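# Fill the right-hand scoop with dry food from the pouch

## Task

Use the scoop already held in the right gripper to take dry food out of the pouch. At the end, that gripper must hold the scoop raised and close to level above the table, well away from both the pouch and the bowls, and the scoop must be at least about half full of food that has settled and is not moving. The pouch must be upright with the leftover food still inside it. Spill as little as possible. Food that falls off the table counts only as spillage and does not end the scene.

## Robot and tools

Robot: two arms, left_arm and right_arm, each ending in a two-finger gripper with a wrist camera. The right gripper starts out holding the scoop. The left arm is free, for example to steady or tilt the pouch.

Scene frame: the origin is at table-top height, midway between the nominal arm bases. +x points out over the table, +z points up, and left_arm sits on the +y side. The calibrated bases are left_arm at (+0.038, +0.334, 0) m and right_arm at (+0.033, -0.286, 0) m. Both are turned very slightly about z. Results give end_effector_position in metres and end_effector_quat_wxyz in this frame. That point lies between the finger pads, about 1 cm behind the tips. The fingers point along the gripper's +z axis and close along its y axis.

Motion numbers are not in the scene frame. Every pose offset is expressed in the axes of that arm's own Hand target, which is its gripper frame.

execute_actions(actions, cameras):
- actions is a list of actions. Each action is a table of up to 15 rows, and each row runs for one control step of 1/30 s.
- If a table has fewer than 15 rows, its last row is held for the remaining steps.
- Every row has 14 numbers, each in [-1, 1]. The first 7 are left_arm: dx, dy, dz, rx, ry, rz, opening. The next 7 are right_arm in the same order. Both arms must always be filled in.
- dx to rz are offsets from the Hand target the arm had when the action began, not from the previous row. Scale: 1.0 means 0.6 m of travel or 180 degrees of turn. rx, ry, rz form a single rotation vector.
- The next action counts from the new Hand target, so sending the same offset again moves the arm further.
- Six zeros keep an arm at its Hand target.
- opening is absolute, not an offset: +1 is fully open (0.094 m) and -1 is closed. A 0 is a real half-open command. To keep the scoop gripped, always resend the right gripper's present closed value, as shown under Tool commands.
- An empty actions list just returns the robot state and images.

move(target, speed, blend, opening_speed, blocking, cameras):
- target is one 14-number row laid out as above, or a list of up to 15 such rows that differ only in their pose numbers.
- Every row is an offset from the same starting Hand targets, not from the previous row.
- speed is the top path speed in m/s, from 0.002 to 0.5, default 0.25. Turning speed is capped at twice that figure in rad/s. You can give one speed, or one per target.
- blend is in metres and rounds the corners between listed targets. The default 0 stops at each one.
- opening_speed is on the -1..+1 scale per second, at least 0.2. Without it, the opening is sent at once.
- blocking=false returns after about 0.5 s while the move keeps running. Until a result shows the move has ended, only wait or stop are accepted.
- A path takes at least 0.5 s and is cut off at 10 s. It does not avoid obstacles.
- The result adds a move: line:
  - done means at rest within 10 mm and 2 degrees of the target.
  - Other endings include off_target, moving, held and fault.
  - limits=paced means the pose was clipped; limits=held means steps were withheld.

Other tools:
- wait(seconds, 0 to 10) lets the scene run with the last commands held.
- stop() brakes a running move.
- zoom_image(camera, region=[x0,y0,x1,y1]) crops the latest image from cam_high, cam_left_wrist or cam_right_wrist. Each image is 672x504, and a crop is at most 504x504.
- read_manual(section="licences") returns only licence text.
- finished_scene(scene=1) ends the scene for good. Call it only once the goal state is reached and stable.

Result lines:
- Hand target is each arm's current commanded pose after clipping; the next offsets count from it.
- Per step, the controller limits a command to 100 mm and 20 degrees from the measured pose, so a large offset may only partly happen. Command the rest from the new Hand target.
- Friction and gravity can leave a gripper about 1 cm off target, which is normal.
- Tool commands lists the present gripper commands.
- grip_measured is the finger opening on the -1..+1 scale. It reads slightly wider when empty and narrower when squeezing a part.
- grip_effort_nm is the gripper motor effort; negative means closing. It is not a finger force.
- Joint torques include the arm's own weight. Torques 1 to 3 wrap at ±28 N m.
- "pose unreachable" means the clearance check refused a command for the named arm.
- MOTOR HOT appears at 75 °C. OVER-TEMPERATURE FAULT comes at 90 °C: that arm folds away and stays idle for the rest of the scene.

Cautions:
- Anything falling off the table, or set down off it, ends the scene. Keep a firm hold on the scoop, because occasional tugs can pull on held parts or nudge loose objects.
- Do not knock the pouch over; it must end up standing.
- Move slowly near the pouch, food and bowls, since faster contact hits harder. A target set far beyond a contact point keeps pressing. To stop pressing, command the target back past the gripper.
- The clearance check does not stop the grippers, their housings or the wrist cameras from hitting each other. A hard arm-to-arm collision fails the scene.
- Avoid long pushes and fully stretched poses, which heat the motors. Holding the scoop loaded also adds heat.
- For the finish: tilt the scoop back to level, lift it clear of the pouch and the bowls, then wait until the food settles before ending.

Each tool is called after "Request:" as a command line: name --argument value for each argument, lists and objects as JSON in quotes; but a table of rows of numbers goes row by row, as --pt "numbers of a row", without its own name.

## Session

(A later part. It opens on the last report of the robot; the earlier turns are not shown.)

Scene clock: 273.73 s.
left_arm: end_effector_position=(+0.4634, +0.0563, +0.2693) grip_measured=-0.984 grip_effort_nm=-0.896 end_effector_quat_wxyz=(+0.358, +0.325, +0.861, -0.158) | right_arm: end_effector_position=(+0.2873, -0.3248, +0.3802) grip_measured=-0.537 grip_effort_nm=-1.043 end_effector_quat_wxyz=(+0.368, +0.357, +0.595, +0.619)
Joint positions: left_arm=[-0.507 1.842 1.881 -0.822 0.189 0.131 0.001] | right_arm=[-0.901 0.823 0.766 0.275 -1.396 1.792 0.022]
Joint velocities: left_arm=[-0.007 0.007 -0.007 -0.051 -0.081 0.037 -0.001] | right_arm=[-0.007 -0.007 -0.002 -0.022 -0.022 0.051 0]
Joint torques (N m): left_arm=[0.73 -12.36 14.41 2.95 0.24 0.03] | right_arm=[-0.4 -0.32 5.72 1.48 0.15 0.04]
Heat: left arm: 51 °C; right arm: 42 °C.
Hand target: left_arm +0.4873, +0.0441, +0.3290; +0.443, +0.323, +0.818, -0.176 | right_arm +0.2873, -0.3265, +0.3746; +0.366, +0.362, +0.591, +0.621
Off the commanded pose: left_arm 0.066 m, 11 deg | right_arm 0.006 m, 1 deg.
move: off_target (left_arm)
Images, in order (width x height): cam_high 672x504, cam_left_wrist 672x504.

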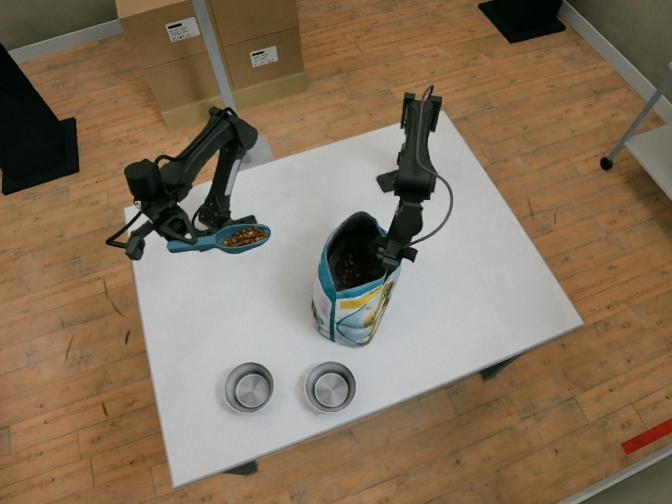

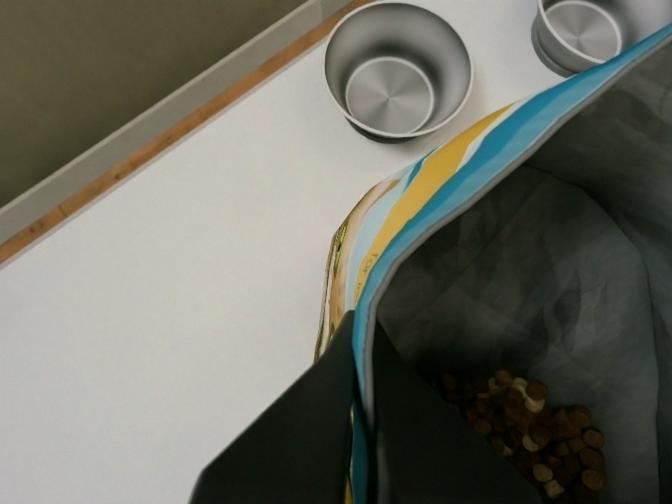

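Request:
zoom_image --camera "cam_high" --region '[290, 200, 430, 360]'

Scaled by 3.150 from the camera's 672x504 image, which has a finer 960x720 frame.

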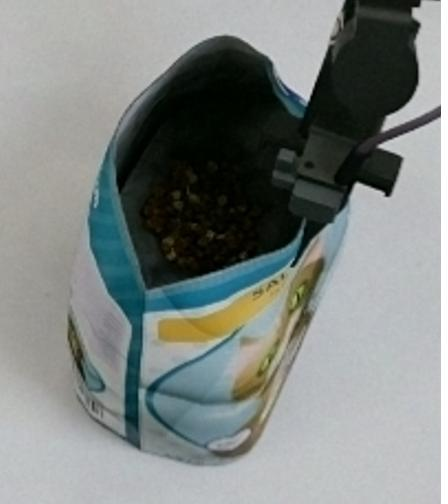

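Request:
move --pt "-0.0455 0.0635 0.0415 0 0 0 -1.0 0 0 0 0 0 0 -0.977304" --speed 0.12 --cameras '["cam_left_wrist", "cam_high"]'

Request:
zoom_image --camera "cam_high" --region '[310, 200, 450, 360]'

Scene clock: 275.20 s.
left_arm: end_effector_position=(+0.5140, +0.0578, +0.2727) grip_measured=-0.984 grip_effort_nm=-0.891 end_effector_quat_wxyz=(+0.347, +0.325, +0.864, -0.164) | right_arm: end_effector_position=(+0.2873, -0.3248, +0.3802) grip_measured=-0.537 grip_effort_nm=-1.048 end_effector_quat_wxyz=(+0.368, +0.357, +0.594, +0.619)
Joint positions: left_arm=[-0.441 2.091 2.266 -0.989 0.248 0.174 0.001] | right_arm=[-0.901 0.823 0.766 0.275 -1.396 1.792 0.022]
Joint velocities: left_arm=[-0.032 0.002 -0.007 -0.007 -0.007 -0.066 0] | right_arm=[0.007 -0.007 -0.007 -0.007 -0.037 -0.022 0]
Joint torques (N m): left_arm=[0.66 -14.99 14.42 3.04 0.23 0.01] | right_arm=[-0.4 -0.32 5.68 1.47 0.16 0.03]
Heat: left arm: 51 °C; right arm: 42 °C.
Hand target: left_arm +0.5395, +0.0474, +0.3382; +0.443, +0.323, +0.818, -0.176 | right_arm +0.2873, -0.3265, +0.3746; +0.366, +0.362, +0.591, +0.621
Off the commanded pose: left_arm 0.071 m, 12 deg | right_arm 0.006 m, 1 deg.
move: off_target (left_arm)
Images, in order (width x height): cam_high 672x504, cam_left_wrist 672x504.

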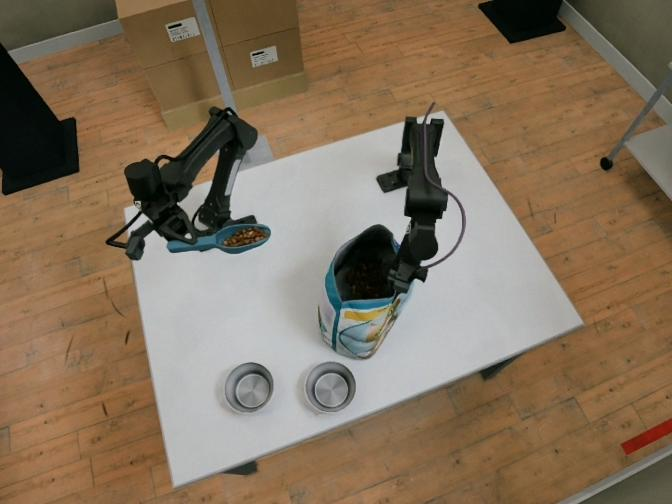

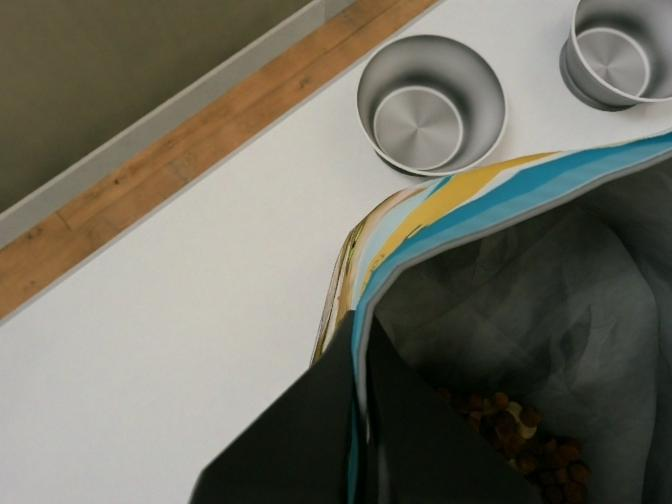

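Scaled by 3.150 from the camera's 672x504 image, which has a finer 960x720 frame.

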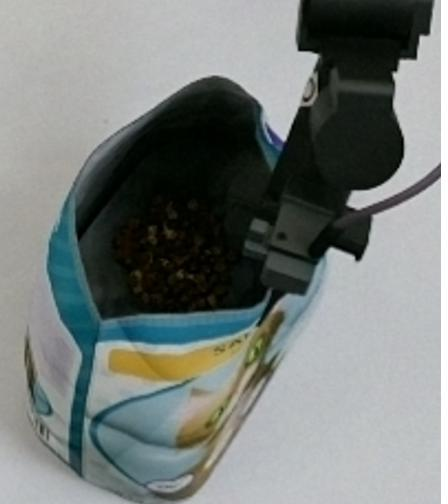

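Request:
move --pt "0.0057 -0.1347 -0.0298 -0.0031 -0.0148 0 -1.0 0 0 0 0 0 0 -0.977304" --pt "-0.0212 -0.2493 -0.0335 -0.0063 -0.0296 0 -1.0 0 0 0 0 0 0 -0.977304" --pt "-0.0237 -0.336 -0.0145 -0.0094 -0.0444 0 -1.0 0 0 0 0 0 0 -0.977304" --speed 0.1 --blend 0.02

Request:
zoom_image --camera "cam_high" --region '[220, 200, 400, 360]'

Scene clock: 278.63 s.
left_arm: end_effector_position=(+0.3973, -0.0745, +0.3071) grip_measured=-0.984 grip_effort_nm=-0.891 end_effector_quat_wxyz=(+0.436, +0.334, +0.827, -0.123) | right_arm: end_effector_position=(+0.2873, -0.3248, +0.3802) grip_measured=-0.537 grip_effort_nm=-1.038 end_effector_quat_wxyz=(+0.368, +0.357, +0.594, +0.619)
Joint positions: left_arm=[-0.912 1.924 2.043 -0.766 -0.209 -0.046 0.001] | right_arm=[-0.901 0.823 0.766 0.275 -1.396 1.792 0.022]
Joint velocities: left_arm=[0.017 -0.012 0.012 -0.081 -0.037 0.125 0.001] | right_arm=[0.007 -0.002 -0.002 0.022 0.051 -0.007 0]
Joint torques (N m): left_arm=[-0.94 -14.37 8.83 3.82 0.13 -0.37] | right_arm=[-0.44 -0.38 5.74 1.47 0.18 0.02]
Heat: left arm: 53 °C; right arm: 41 °C.
Hand target: left_arm +0.4034, -0.0989, +0.3578; +0.504, +0.303, +0.787, -0.185 | right_arm +0.2873, -0.3265, +0.3746; +0.366, +0.362, +0.591, +0.621
Off the commanded pose: left_arm 0.055 m, 12 deg | right_arm 0.006 m, 1 deg.
move: off_target (left_arm)

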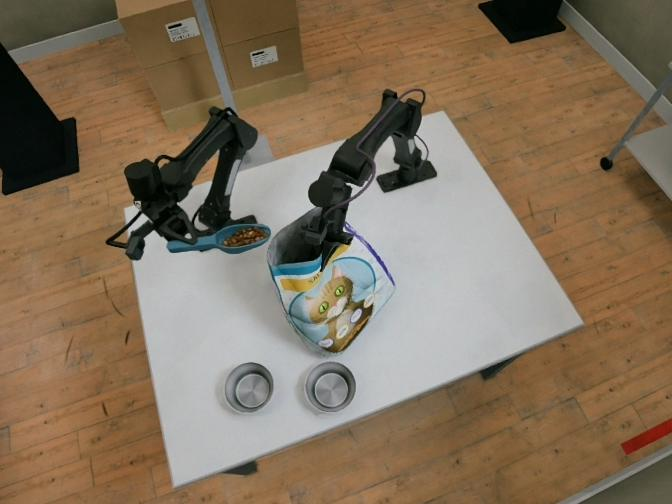

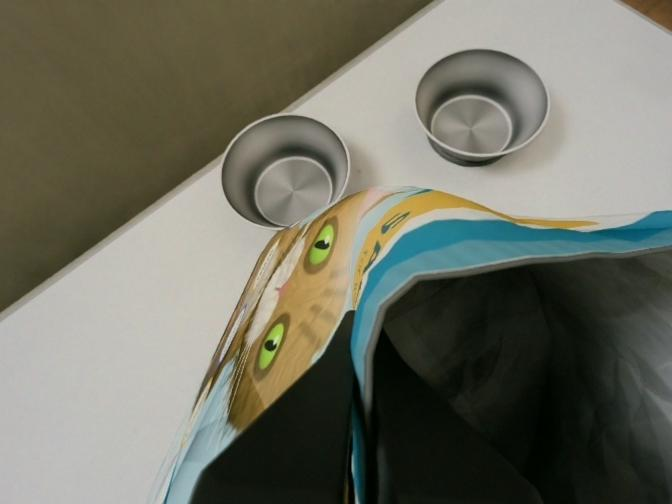

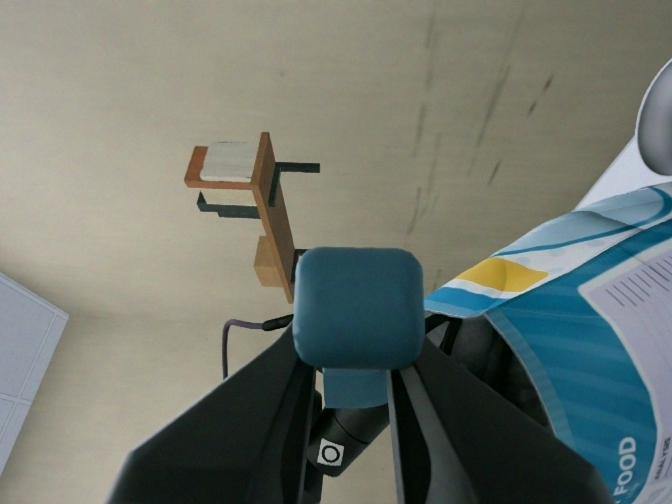

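Scaled by 2.800 from the camera's 672x504 image, which has a finer 960x720 frame.

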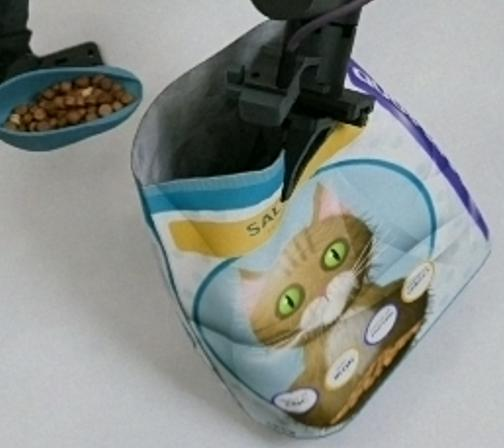

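Request:
zoom_image --camera "cam_right_wrist" --region '[400, 280, 672, 504]'

Request:
zoom_image --camera "cam_high" --region '[260, 200, 340, 280]'

Scaled by 1.853 from the camera's 672x504 image, which has a finer 960x720 frame.

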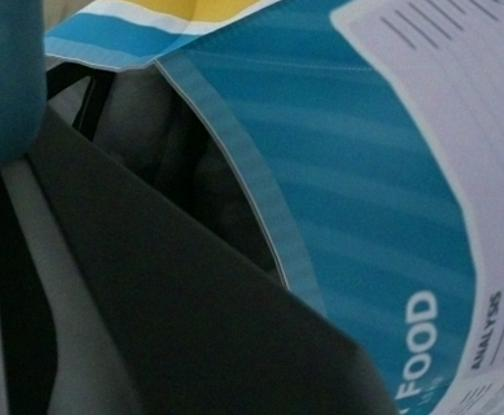

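Scaled by 6.300 from the camera's 672x504 image, which has a finer 960x720 frame.

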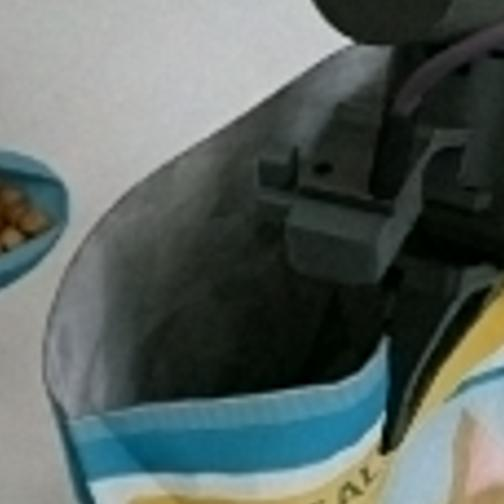

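Request:
move --pt "0.0065 0.1145 -0.018 0.0031 0.0148 0 -1.0 0 0 0 0 0 0 -0.977304" --pt "0.0377 0.2567 -0.0205 0.0094 0.0444 0 -1.0 0 0 0 0 0 0 -0.977304" --pt "0.0783 0.3908 -0.0837 0.0094 0.0444 0 -1.0 0 0 0 0 0 0 -0.977304" --speed 0.12 --blend 0.02

Request:
zoom_image --camera "cam_high" --region '[300, 200, 470, 360]'

Scene clock: 283.47 s.
left_arm: end_effector_position=(+0.5025, +0.1210, +0.2685) grip_measured=-0.984 grip_effort_nm=-0.891 end_effector_quat_wxyz=(+0.350, +0.315, +0.866, -0.169) | right_arm: end_effector_position=(+0.2873, -0.3248, +0.3802) grip_measured=-0.537 grip_effort_nm=-1.038 end_effector_quat_wxyz=(+0.368, +0.357, +0.594, +0.619)
Joint positions: left_arm=[-0.308 1.908 1.979 -0.903 0.341 0.251 0.001] | right_arm=[-0.901 0.823 0.766 0.275 -1.396 1.792 0.022]
Joint velocities: left_arm=[0.002 -0.007 -0.002 0.022 0.007 0.007 -0.001] | right_arm=[-0.007 0.012 0.007 0.051 -0.007 -0.051 0]
Joint torques (N m): left_arm=[0.72 -19.92 8.95 2.89 0.42 0.08] | right_arm=[-0.35 -0.38 5.78 1.46 0.19 0.03]
Heat: left arm: 54 °C; right arm: 41 °C.
Hand target: left_arm +0.5087, +0.1184, +0.3357; +0.442, +0.323, +0.818, -0.176 | right_arm +0.2873, -0.3265, +0.3746; +0.366, +0.362, +0.591, +0.621
Off the commanded pose: left_arm 0.072 m, 12 deg | right_arm 0.006 m, 1 deg.
move: off_target (left_arm)

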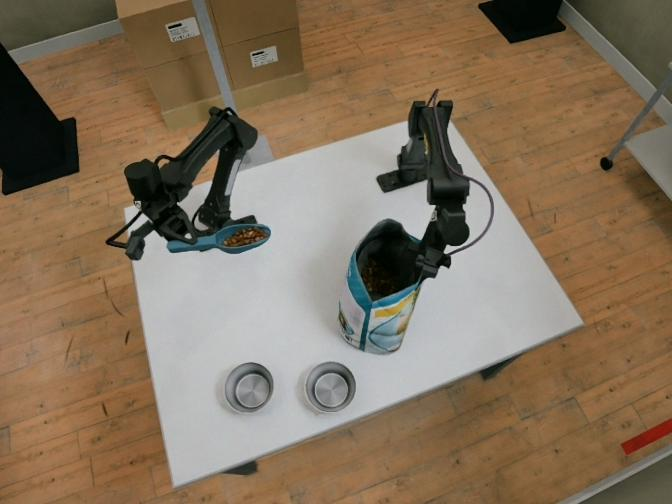

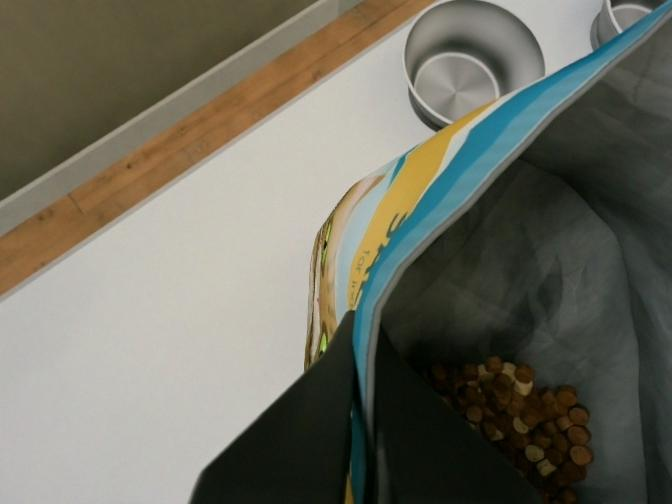

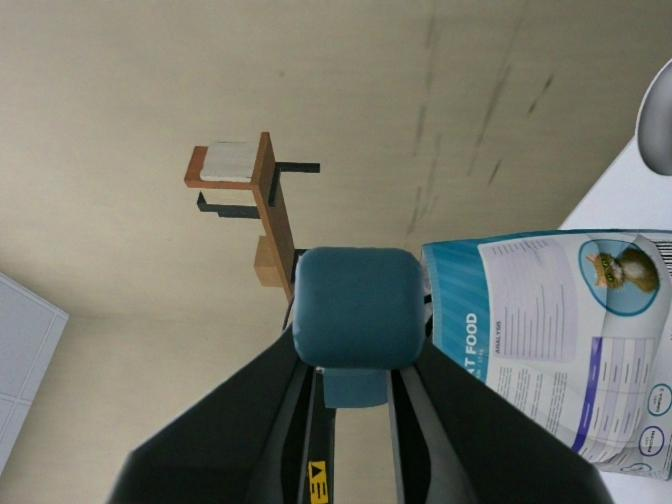

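Scaled by 2.965 from the camera's 672x504 image, which has a finer 960x720 frame.

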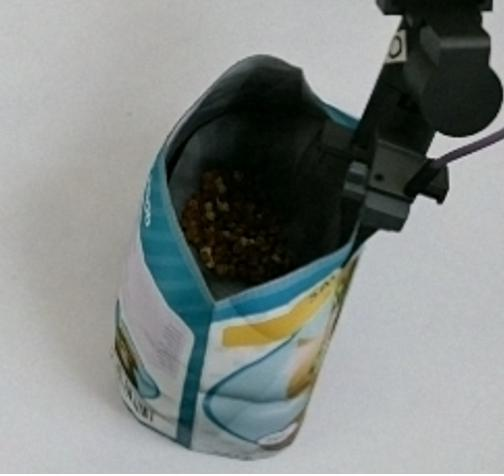

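Request:
move --pt "-0.0263 -0.1383 -0.0088 -0.0031 -0.0148 0 -1.0 0 0 0 0 0 0 -0.977304" --pt "-0.0623 -0.2808 0.0043 -0.0063 -0.0296 0 -1.0 0 0 0 0 0 0 -0.977304" --pt "-0.064 -0.3322 0.0252 -0.0094 -0.0444 0 -1.0 0 0 0 0 0 0 -0.977304" --speed 0.1 --blend 0.02

Request:
zoom_image --camera "cam_high" --region '[240, 190, 420, 360]'

Request:
zoom_image --camera "cam_right_wrist" --region '[400, 200, 672, 470]'

Scene clock: 286.70 s.
left_arm: end_effector_position=(+0.3857, -0.0213, +0.2996) grip_measured=-0.984 grip_effort_nm=-0.891 end_effector_quat_wxyz=(+0.411, +0.334, +0.840, -0.119) | right_arm: end_effector_position=(+0.2873, -0.3248, +0.3802) grip_measured=-0.537 grip_effort_nm=-1.048 end_effector_quat_wxyz=(+0.368, +0.357, +0.594, +0.619)
Joint positions: left_arm=[-0.843 1.751 1.83 -0.773 -0.147 -0.024 0.001] | right_arm=[-0.901 0.823 0.766 0.275 -1.396 1.792 0.022]
Joint velocities: left_arm=[0.007 -0.012 0.012 0.022 -0.051 0.007 0] | right_arm=[0.017 0.002 -0.007 -0.037 -0.037 0.007 0]
Joint torques (N m): left_arm=[-0.68 -14.05 9.09 4.14 0.19 -0.25] | right_arm=[-0.43 -0.32 5.72 1.48 0.17 0.03]
Heat: left arm: 55 °C; right arm: 41 °C.
Hand target: left_arm +0.3986, -0.0485, +0.3626; +0.504, +0.303, +0.787, -0.185 | right_arm +0.2873, -0.3265, +0.3746; +0.366, +0.362, +0.591, +0.621
Off the commanded pose: left_arm 0.068 m, 15 deg | right_arm 0.006 m, 1 deg.
move: off_target (left_arm); blend cut to 0.0167 m at target 2

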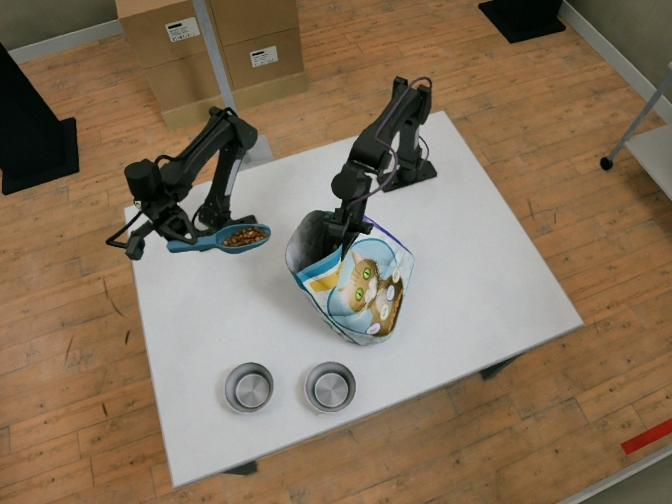

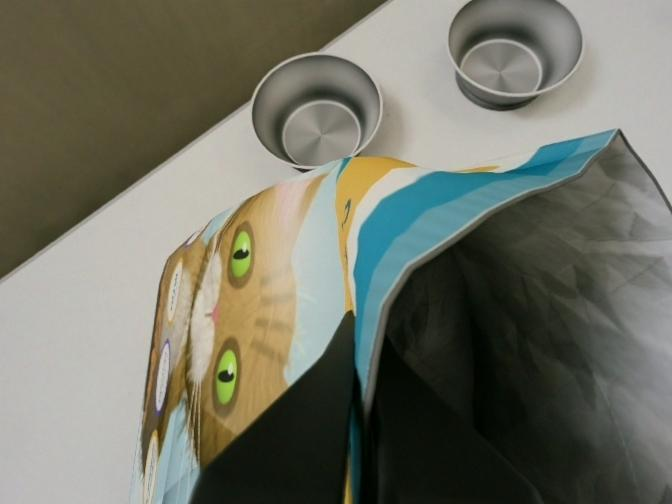

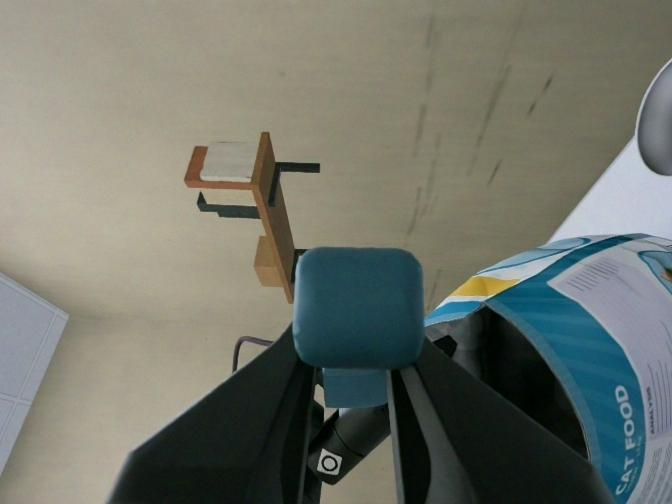

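Scaled by 2.800 from the camera's 672x504 image, which has a finer 960x720 frame.

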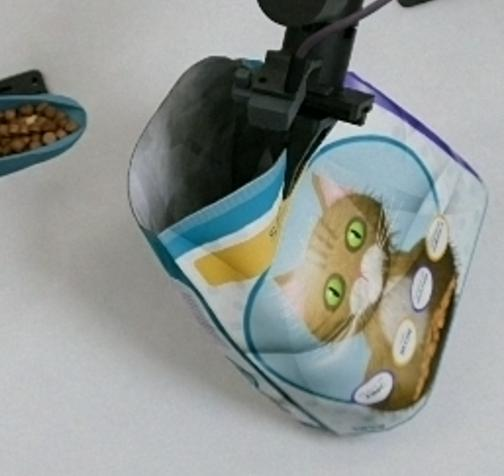

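Scaled by 1.853 from the camera's 672x504 image, which has a finer 960x720 frame.

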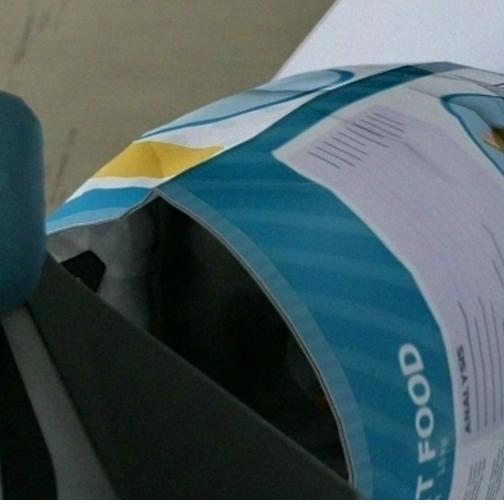

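Request:
wait --seconds 0.1

Scene clock: 287.87 s.
left_arm: end_effector_position=(+0.3857, -0.0212, +0.2996) grip_measured=-0.984 grip_effort_nm=-0.891 end_effector_quat_wxyz=(+0.412, +0.333, +0.840, -0.119) | right_arm: end_effector_position=(+0.2873, -0.3248, +0.3802) grip_measured=-0.537 grip_effort_nm=-1.038 end_effector_quat_wxyz=(+0.368, +0.357, +0.594, +0.619)
Joint positions: left_arm=[-0.843 1.751 1.83 -0.773 -0.147 -0.024 0.001] | right_arm=[-0.901 0.823 0.766 0.275 -1.396 1.792 0.022]
Joint velocities: left_arm=[-0.007 0.002 0.002 -0.037 -0.081 0.037 0] | right_arm=[-0.007 -0.017 -0.007 0.022 -0.037 0.022 0]
Joint torques (N m): left_arm=[-0.68 -14.06 9.1 4.14 0.17 -0.26] | right_arm=[-0.38 -0.43 5.71 1.46 0.16 0.03]
Heat: left arm: 55 °C; right arm: 41 °C.
Hand target: left_arm +0.3986, -0.0486, +0.3626; +0.504, +0.303, +0.787, -0.185 | right_arm +0.2873, -0.3265, +0.3746; +0.366, +0.362, +0.591, +0.621
Tool commands: left_gripper/opening=-1.0 right_gripper/opening=-0.977304
Off the commanded pose: left_arm 0.068 m, 15 deg | right_arm 0.006 m, 1 deg.
wait: 0.10 s; at rest from the start

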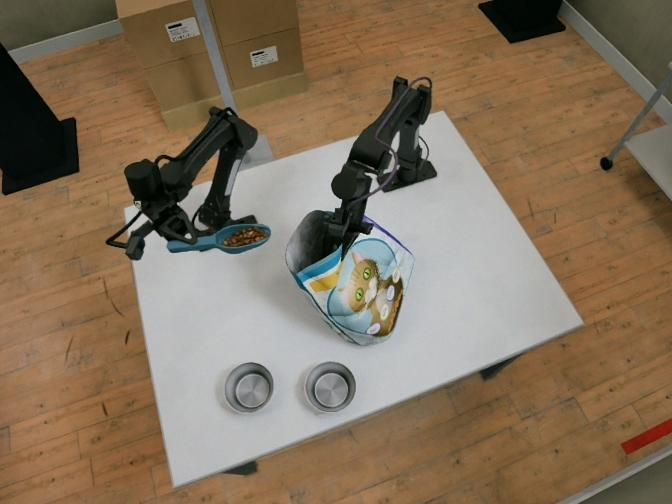

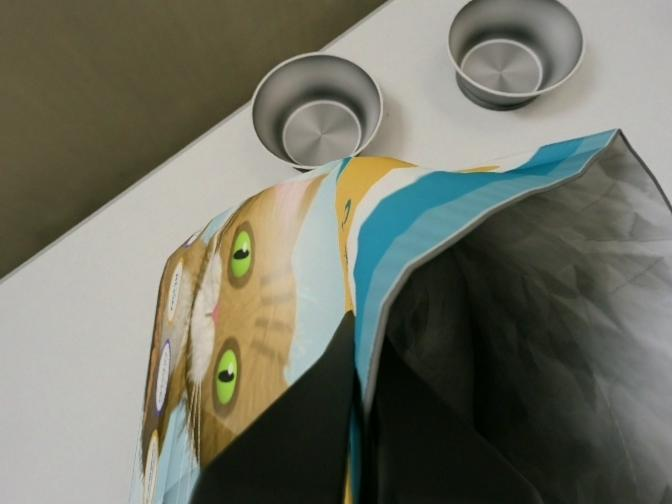

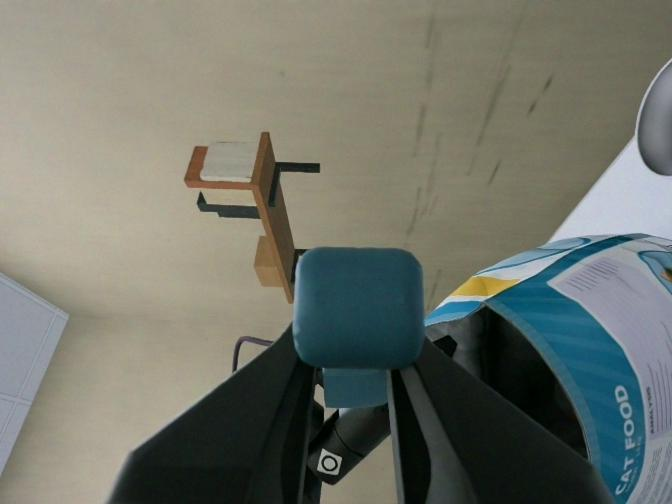

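Request:
zoom_image --camera "cam_high" --region '[140, 180, 440, 360]'

Request:
zoom_image --camera "cam_right_wrist" --region '[400, 220, 672, 504]'

Request:
zoom_image --camera "cam_high" --region '[190, 200, 300, 280]'

Scaled by 1.680 from the camera's 672x504 image, which has a finer 960x720 frame.

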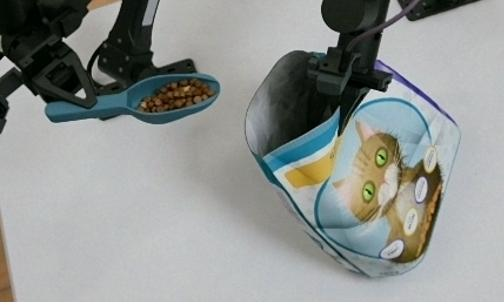

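Scaled by 1.775 from the camera's 672x504 image, which has a finer 960x720 frame.

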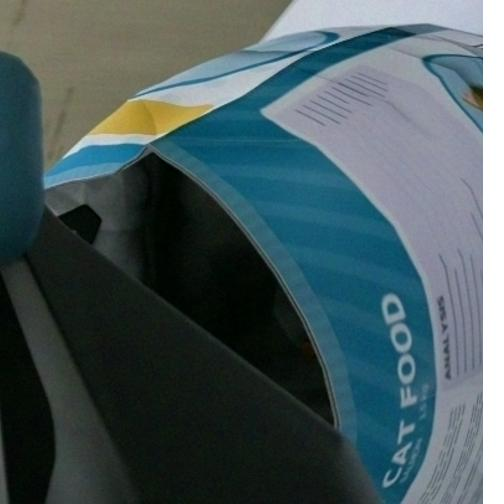

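Scaled by 4.582 from the camera's 672x504 image, which has a finer 960x720 frame.

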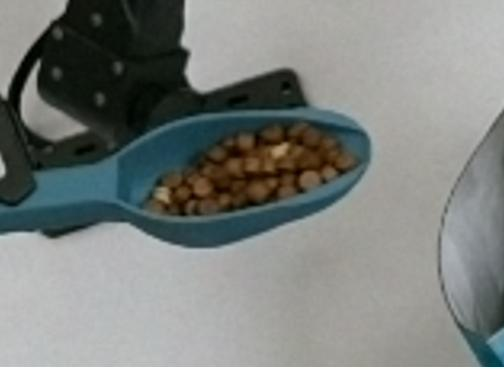

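Request:
move --pt "0 0 0 0 0 0 -1.0 0.065 -0.0095 0.0777 0.0515 -0.0125 -0.0435 -0.977304" --pt "0 0 0 0 0 0 -1.0 0.1545 -0.035 0.087 0.1115 -0.027 -0.0943 -0.977304" --pt "0 0 0 0 0 0 -1.0 0.235 -0.078 0.1295 0.1715 -0.0416 -0.145 -0.977304" --speed 0.12 --blend '[0.03,0.02,0]'

Scene clock: 295.73 s.
left_arm: end_effector_position=(+0.3857, -0.0210, +0.2995) grip_measured=-0.984 grip_effort_nm=-0.891 end_effector_quat_wxyz=(+0.414, +0.333, +0.839, -0.119) | right_arm: end_effector_position=(+0.2875, -0.1595, +0.3091) grip_measured=-0.537 grip_effort_nm=-1.043 end_effector_quat_wxyz=(+0.417, +0.326, +0.799, +0.287)
Joint positions: left_arm=[-0.843 1.746 1.819 -0.763 -0.148 -0.024 0.001] | right_arm=[0.736 0.887 1.102 -0.785 0.445 1.259 0.022]
Joint velocities: left_arm=[-0.002 0.002 -0.002 0.051 -0.022 0.022 0] | right_arm=[0.007 -0.012 -0.012 0.037 0.007 0.081 -0.001]
Joint torques (N m): left_arm=[-0.68 -13.63 9.7 4.07 0.18 -0.25] | right_arm=[0.62 -0.65 10.92 1.97 0.3 0.03]
Heat: left arm: 58 °C; right arm: 42 °C.
Hand target: left_arm +0.3985, -0.0485, +0.3628; +0.504, +0.303, +0.787, -0.185 | right_arm +0.2883, -0.1602, +0.3277; +0.428, +0.331, +0.785, +0.302
Off the commanded pose: left_arm 0.070 m, 15 deg | right_arm 0.025 m, 5 deg.
move: off_target (left_arm, right_arm)

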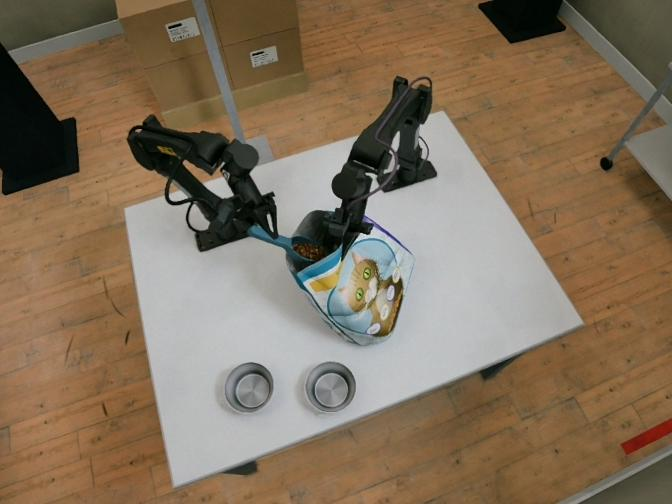

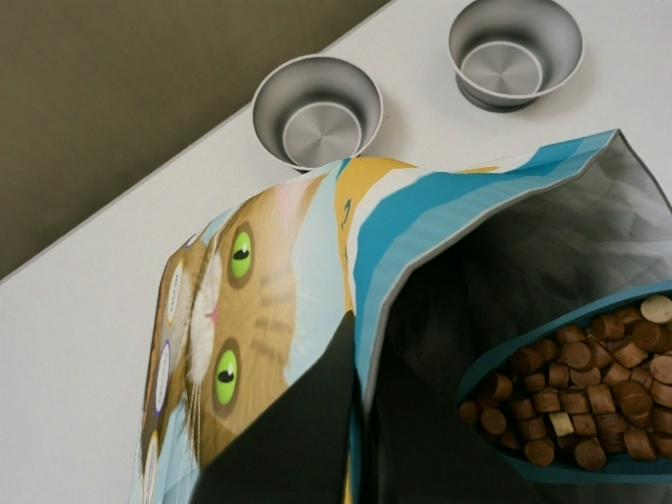

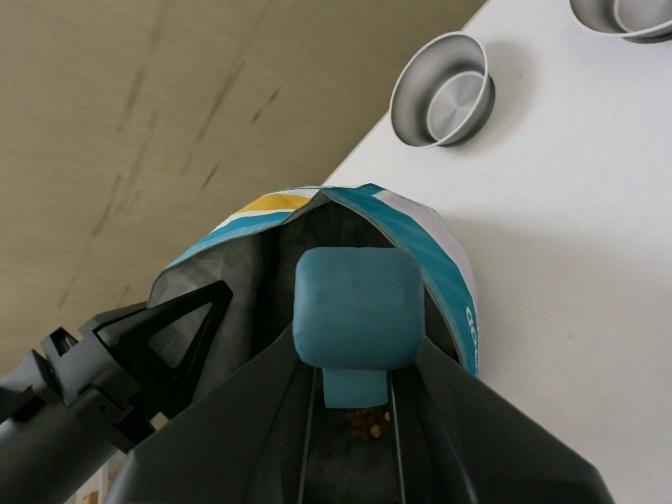

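Request:
zoom_image --camera "cam_left_wrist" --region '[420, 240, 672, 504]'

Request:
zoom_image --camera "cam_right_wrist" --region '[150, 170, 500, 450]'

Request:
zoom_image --camera "cam_high" --region '[230, 190, 430, 350]'

Scaled by 1.909 from the camera's 672x504 image, which has a finer 960x720 frame.

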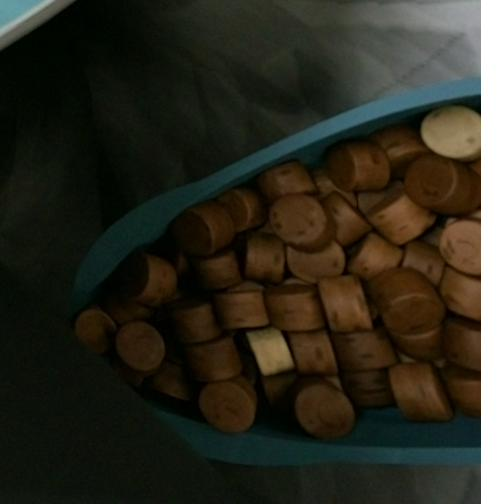

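Scaled by 1.440 from the camera's 672x504 image, which has a finer 960x720 frame.

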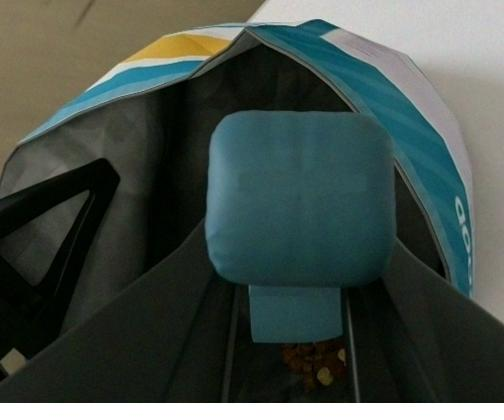

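Scaled by 2.520 from the camera's 672x504 image, which has a finer 960x720 frame.

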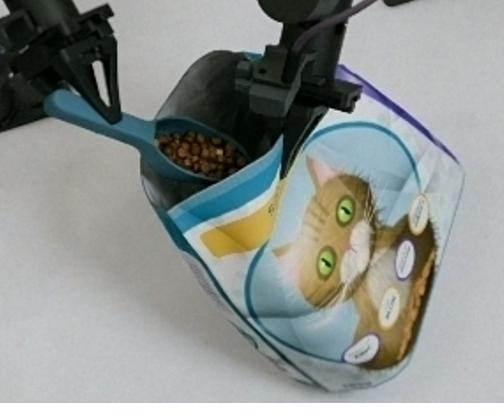

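Request:
move --pt "0 0 0 0 0 0 -1.0 0.0575 -0.0128 0.069 0.0196 0 -0.0196 -0.977304" --pt "0 0 0 0 0 0 -1.0 0.103 -0.039 0.121 0.0393 0 -0.0393 -0.977304" --speed 0.08 --blend '[0.01,0]'

Scene clock: 298.20 s.
left_arm: end_effector_position=(+0.3856, -0.0209, +0.2995) grip_measured=-0.984 grip_effort_nm=-0.886 end_effector_quat_wxyz=(+0.414, +0.333, +0.839, -0.120) | right_arm: end_effector_position=(+0.3192, -0.1101, +0.2525) grip_measured=-0.537 grip_effort_nm=-1.043 end_effector_quat_wxyz=(+0.421, +0.303, +0.824, +0.228)
Joint positions: left_arm=[-0.843 1.744 1.815 -0.759 -0.148 -0.024 0.001] | right_arm=[0.841 1.118 1.03 -0.611 0.566 1.271 0.022]
Joint velocities: left_arm=[0.002 0.002 -0.012 0.007 -0.037 -0.007 0] | right_arm=[-0.002 -0.012 0.002 0.007 0.007 0.022 0.001]
Joint torques (N m): left_arm=[-0.68 -13.45 9.94 4.05 0.18 -0.24] | right_arm=[0.57 -2.71 6.72 1.96 0.44 0.02]
Heat: left arm: 59 °C; right arm: 42 °C.
Hand target: left_arm +0.3985, -0.0485, +0.3628; +0.504, +0.303, +0.787, -0.185 | right_arm +0.3199, -0.1109, +0.2503; +0.426, +0.306, +0.821, +0.226
Off the commanded pose: left_arm 0.070 m, 14 deg | right_arm 0.005 m, 1 deg.
move: off_target (left_arm)

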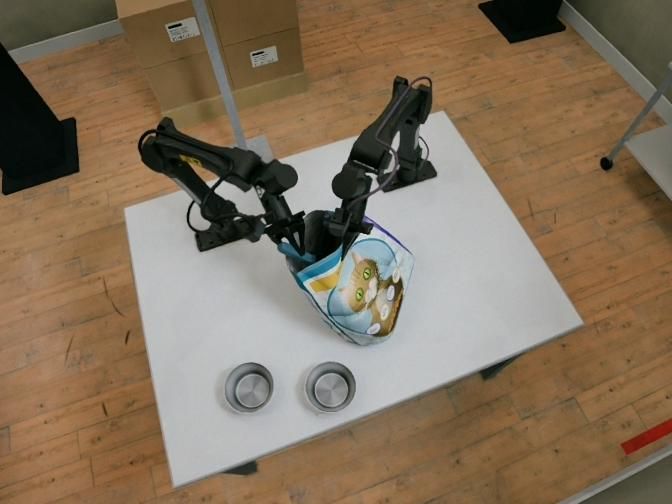

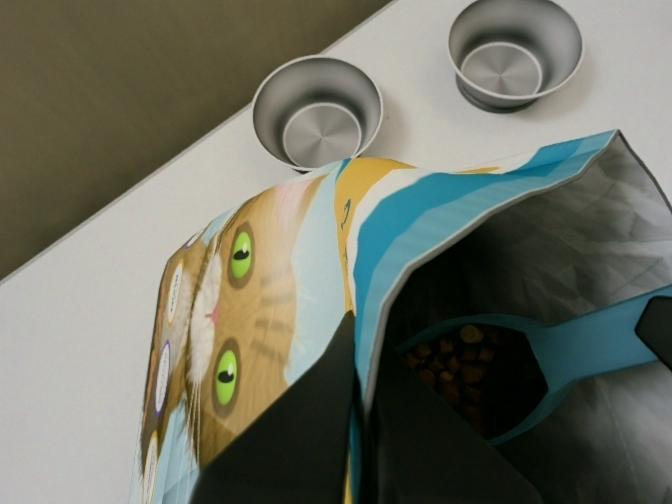

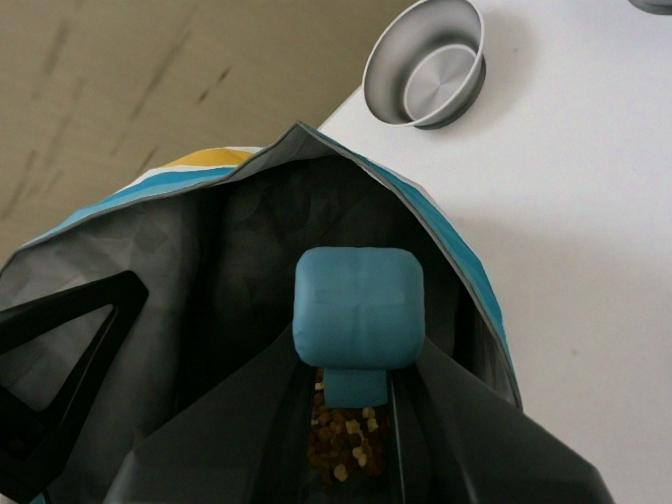

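Request:
zoom_image --camera "cam_left_wrist" --region '[380, 240, 672, 504]'

Scaled by 1.726 from the camera's 672x504 image, which has a finer 960x720 frame.

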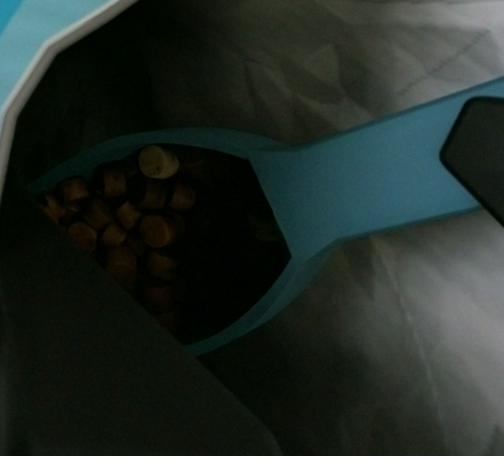

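Request:
move --target '[0,0,0,0,0,0,-1.0, 0.0354,0,0.0354,0,0,0,-0.977304]' --speed 0.08 --cameras '["cam_left_wrist"]'

Scene clock: 299.40 s.
left_arm: end_effector_position=(+0.3862, -0.0202, +0.2992) grip_measured=-0.984 grip_effort_nm=-0.891 end_effector_quat_wxyz=(+0.415, +0.331, +0.839, -0.118) | right_arm: end_effector_position=(+0.3259, -0.0900, +0.2331) grip_measured=-0.537 grip_effort_nm=-1.048 end_effector_quat_wxyz=(+0.418, +0.300, +0.825, +0.235)
Joint positions: left_arm=[-0.843 1.743 1.813 -0.757 -0.153 -0.024 0.001] | right_arm=[0.87 1.179 0.987 -0.506 0.574 1.289 0.022]
Joint velocities: left_arm=[-0.007 -0.007 0.002 0.051 0.007 -0.022 0] | right_arm=[-0.032 -0.002 -0.007 -0.051 -0.066 0.007 0]
Joint torques (N m): left_arm=[-0.68 -13.41 10.07 4.03 0.22 -0.24] | right_arm=[0.24 -2.66 6.39 2 0.55 0.01]
Heat: left arm: 59 °C; right arm: 42 °C.
Hand target: left_arm +0.3985, -0.0485, +0.3627; +0.504, +0.303, +0.787, -0.185 | right_arm +0.3283, -0.0934, +0.2274; +0.427, +0.306, +0.821, +0.226
Off the commanded pose: left_arm 0.071 m, 14 deg | right_arm 0.008 m, 2 deg.
move: off_target (left_arm)
Images, in order (width x height): cam_left_wrist 672x504.

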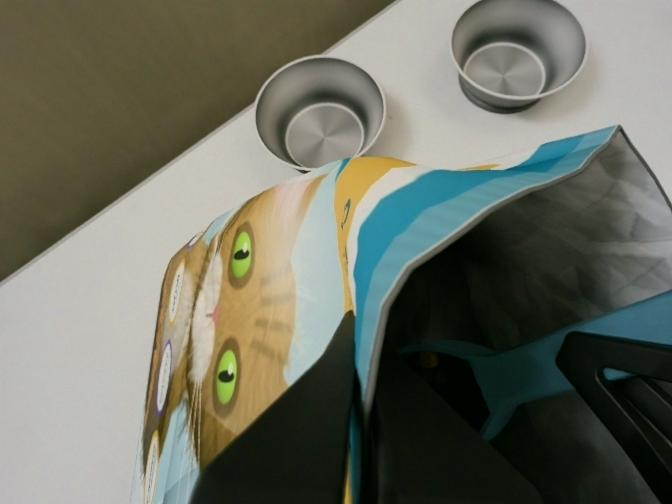

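Request:
move --pt "0 0 0 0 0 0 -1.0 0.0354 0 0.0118 0 0 0 -0.977304" --pt "0 0 0 0 0 0 -1.0 0.0471 0 0.0235 -0.0157 0 0.0157 -0.977304" --pt "0 0 0 0 0 0 -1.0 0.0471 0 0.0353 0.0157 0 -0.0157 -0.977304" --pt "0 0 0 0 0 0 -1.0 0.0589 0 0.0471 -0.0157 0 0.0157 -0.977304" --pt "0 0 0 0 0 0 -1.0 0.0589 0 0.0589 0.0157 0 -0.0157 -0.977304" --speed 0.1 --cameras '["cam_left_wrist","cam_high"]'

Scene clock: 304.23 s.
left_arm: end_effector_position=(+0.3894, -0.0165, +0.2996) grip_measured=-0.984 grip_effort_nm=-0.886 end_effector_quat_wxyz=(+0.419, +0.326, +0.840, -0.108) | right_arm: end_effector_position=(+0.3484, -0.0656, +0.2164) grip_measured=-0.537 grip_effort_nm=-1.033 end_effector_quat_wxyz=(+0.451, +0.328, +0.794, +0.240)
Joint positions: left_arm=[-0.841 1.743 1.813 -0.757 -0.175 -0.024 0.001] | right_arm=[0.911 1.321 0.964 -0.311 0.689 1.345 0.022]
Joint velocities: left_arm=[-0.007 0.007 -0.002 -0.051 0.007 0.022 0] | right_arm=[0.002 0.012 -0.002 0.037 -0.037 -0.022 0]
Joint torques (N m): left_arm=[-0.84 -13.38 10.21 4.01 0.43 -0.22] | right_arm=[-0.05 -1.72 8.39 0.82 -0.19 -0.35]
Heat: left arm: 60 °C; right arm: 42 °C.
Hand target: left_arm +0.3985, -0.0485, +0.3627; +0.504, +0.303, +0.787, -0.185 | right_arm +0.3421, -0.0643, +0.1900; +0.425, +0.296, +0.833, +0.195
Off the commanded pose: left_arm 0.071 m, 15 deg | right_arm 0.028 m, 8 deg.
move: off_target (left_arm, right_arm)
Images, in order (width x height): cam_high 672x504, cam_left_wrist 672x504.

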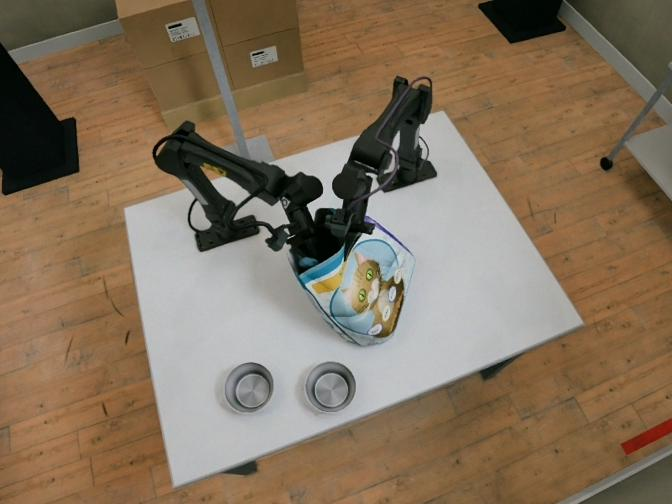

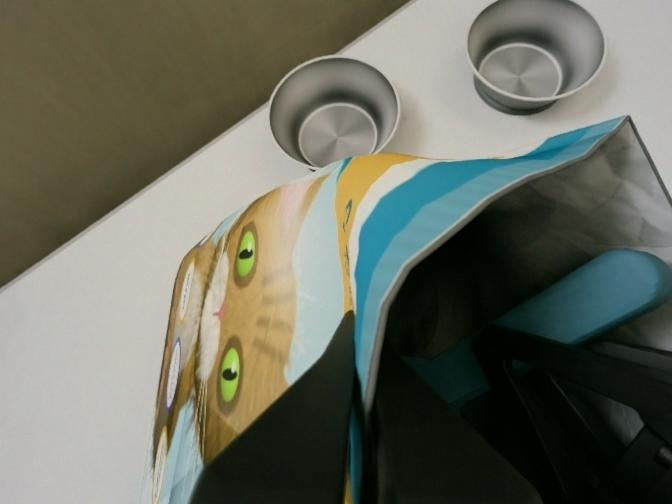

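Request:
move --pt "0 0 0 0 0 0 -1.0 0.017 0.034 0.017 -0.0275 0 0.0275 -0.977304" --pt "0 0 0 0 0 0 -1.0 0.017 0.034 0.017 -0.0668 0 0.0668 -0.977304" --speed 0.08 --cameras '["cam_left_wrist","cam_high"]'

Scene clock: 307.23 s.
left_arm: end_effector_position=(+0.3860, -0.0206, +0.2993) grip_measured=-0.984 grip_effort_nm=-0.891 end_effector_quat_wxyz=(+0.415, +0.332, +0.839, -0.120) | right_arm: end_effector_position=(+0.3596, -0.0492, +0.2061) grip_measured=-0.537 grip_effort_nm=-1.038 end_effector_quat_wxyz=(+0.460, +0.342, +0.758, +0.311)
Joint positions: left_arm=[-0.842 1.742 1.811 -0.755 -0.148 -0.025 0.001] | right_arm=[0.905 1.348 0.837 0.003 0.664 1.348 0.022]
Joint velocities: left_arm=[0.022 -0.007 0.012 0.022 -0.007 -0.007 -0.001] | right_arm=[-0.002 0.002 0.002 -0.022 -0.037 0.051 0.001]
Joint torques (N m): left_arm=[-0.73 -13.35 10.13 4.02 0.18 -0.24] | right_arm=[0.5 -4.6 5.57 1.99 -0.48 0.23]
Heat: left arm: 60 °C; right arm: 42 °C.
Hand target: left_arm +0.3986, -0.0486, +0.3627; +0.504, +0.303, +0.787, -0.185 | right_arm +0.3527, -0.0412, +0.1899; +0.431, +0.336, +0.772, +0.324
Off the commanded pose: left_arm 0.070 m, 14 deg | right_arm 0.019 m, 4 deg.
move: off_target (left_arm, right_arm)
Images, in order (width x height): cam_high 672x504, cam_left_wrist 672x504.

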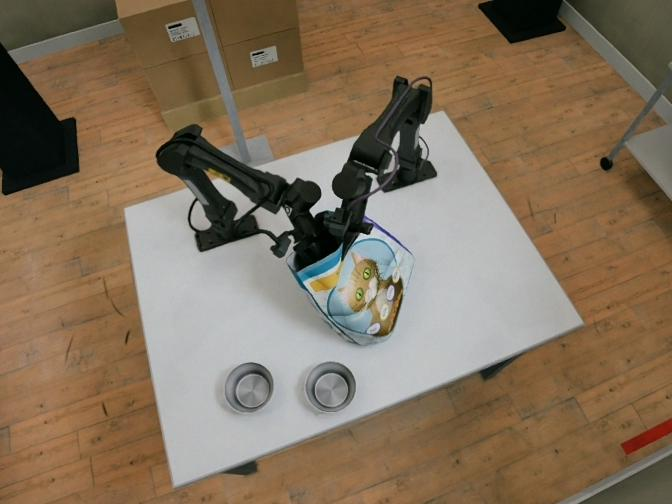

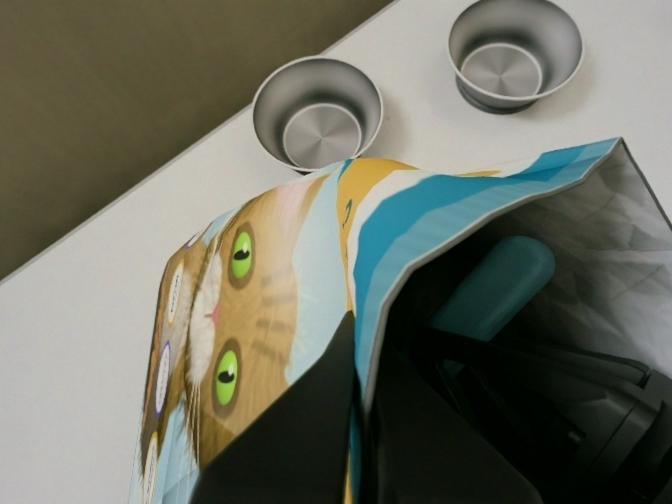

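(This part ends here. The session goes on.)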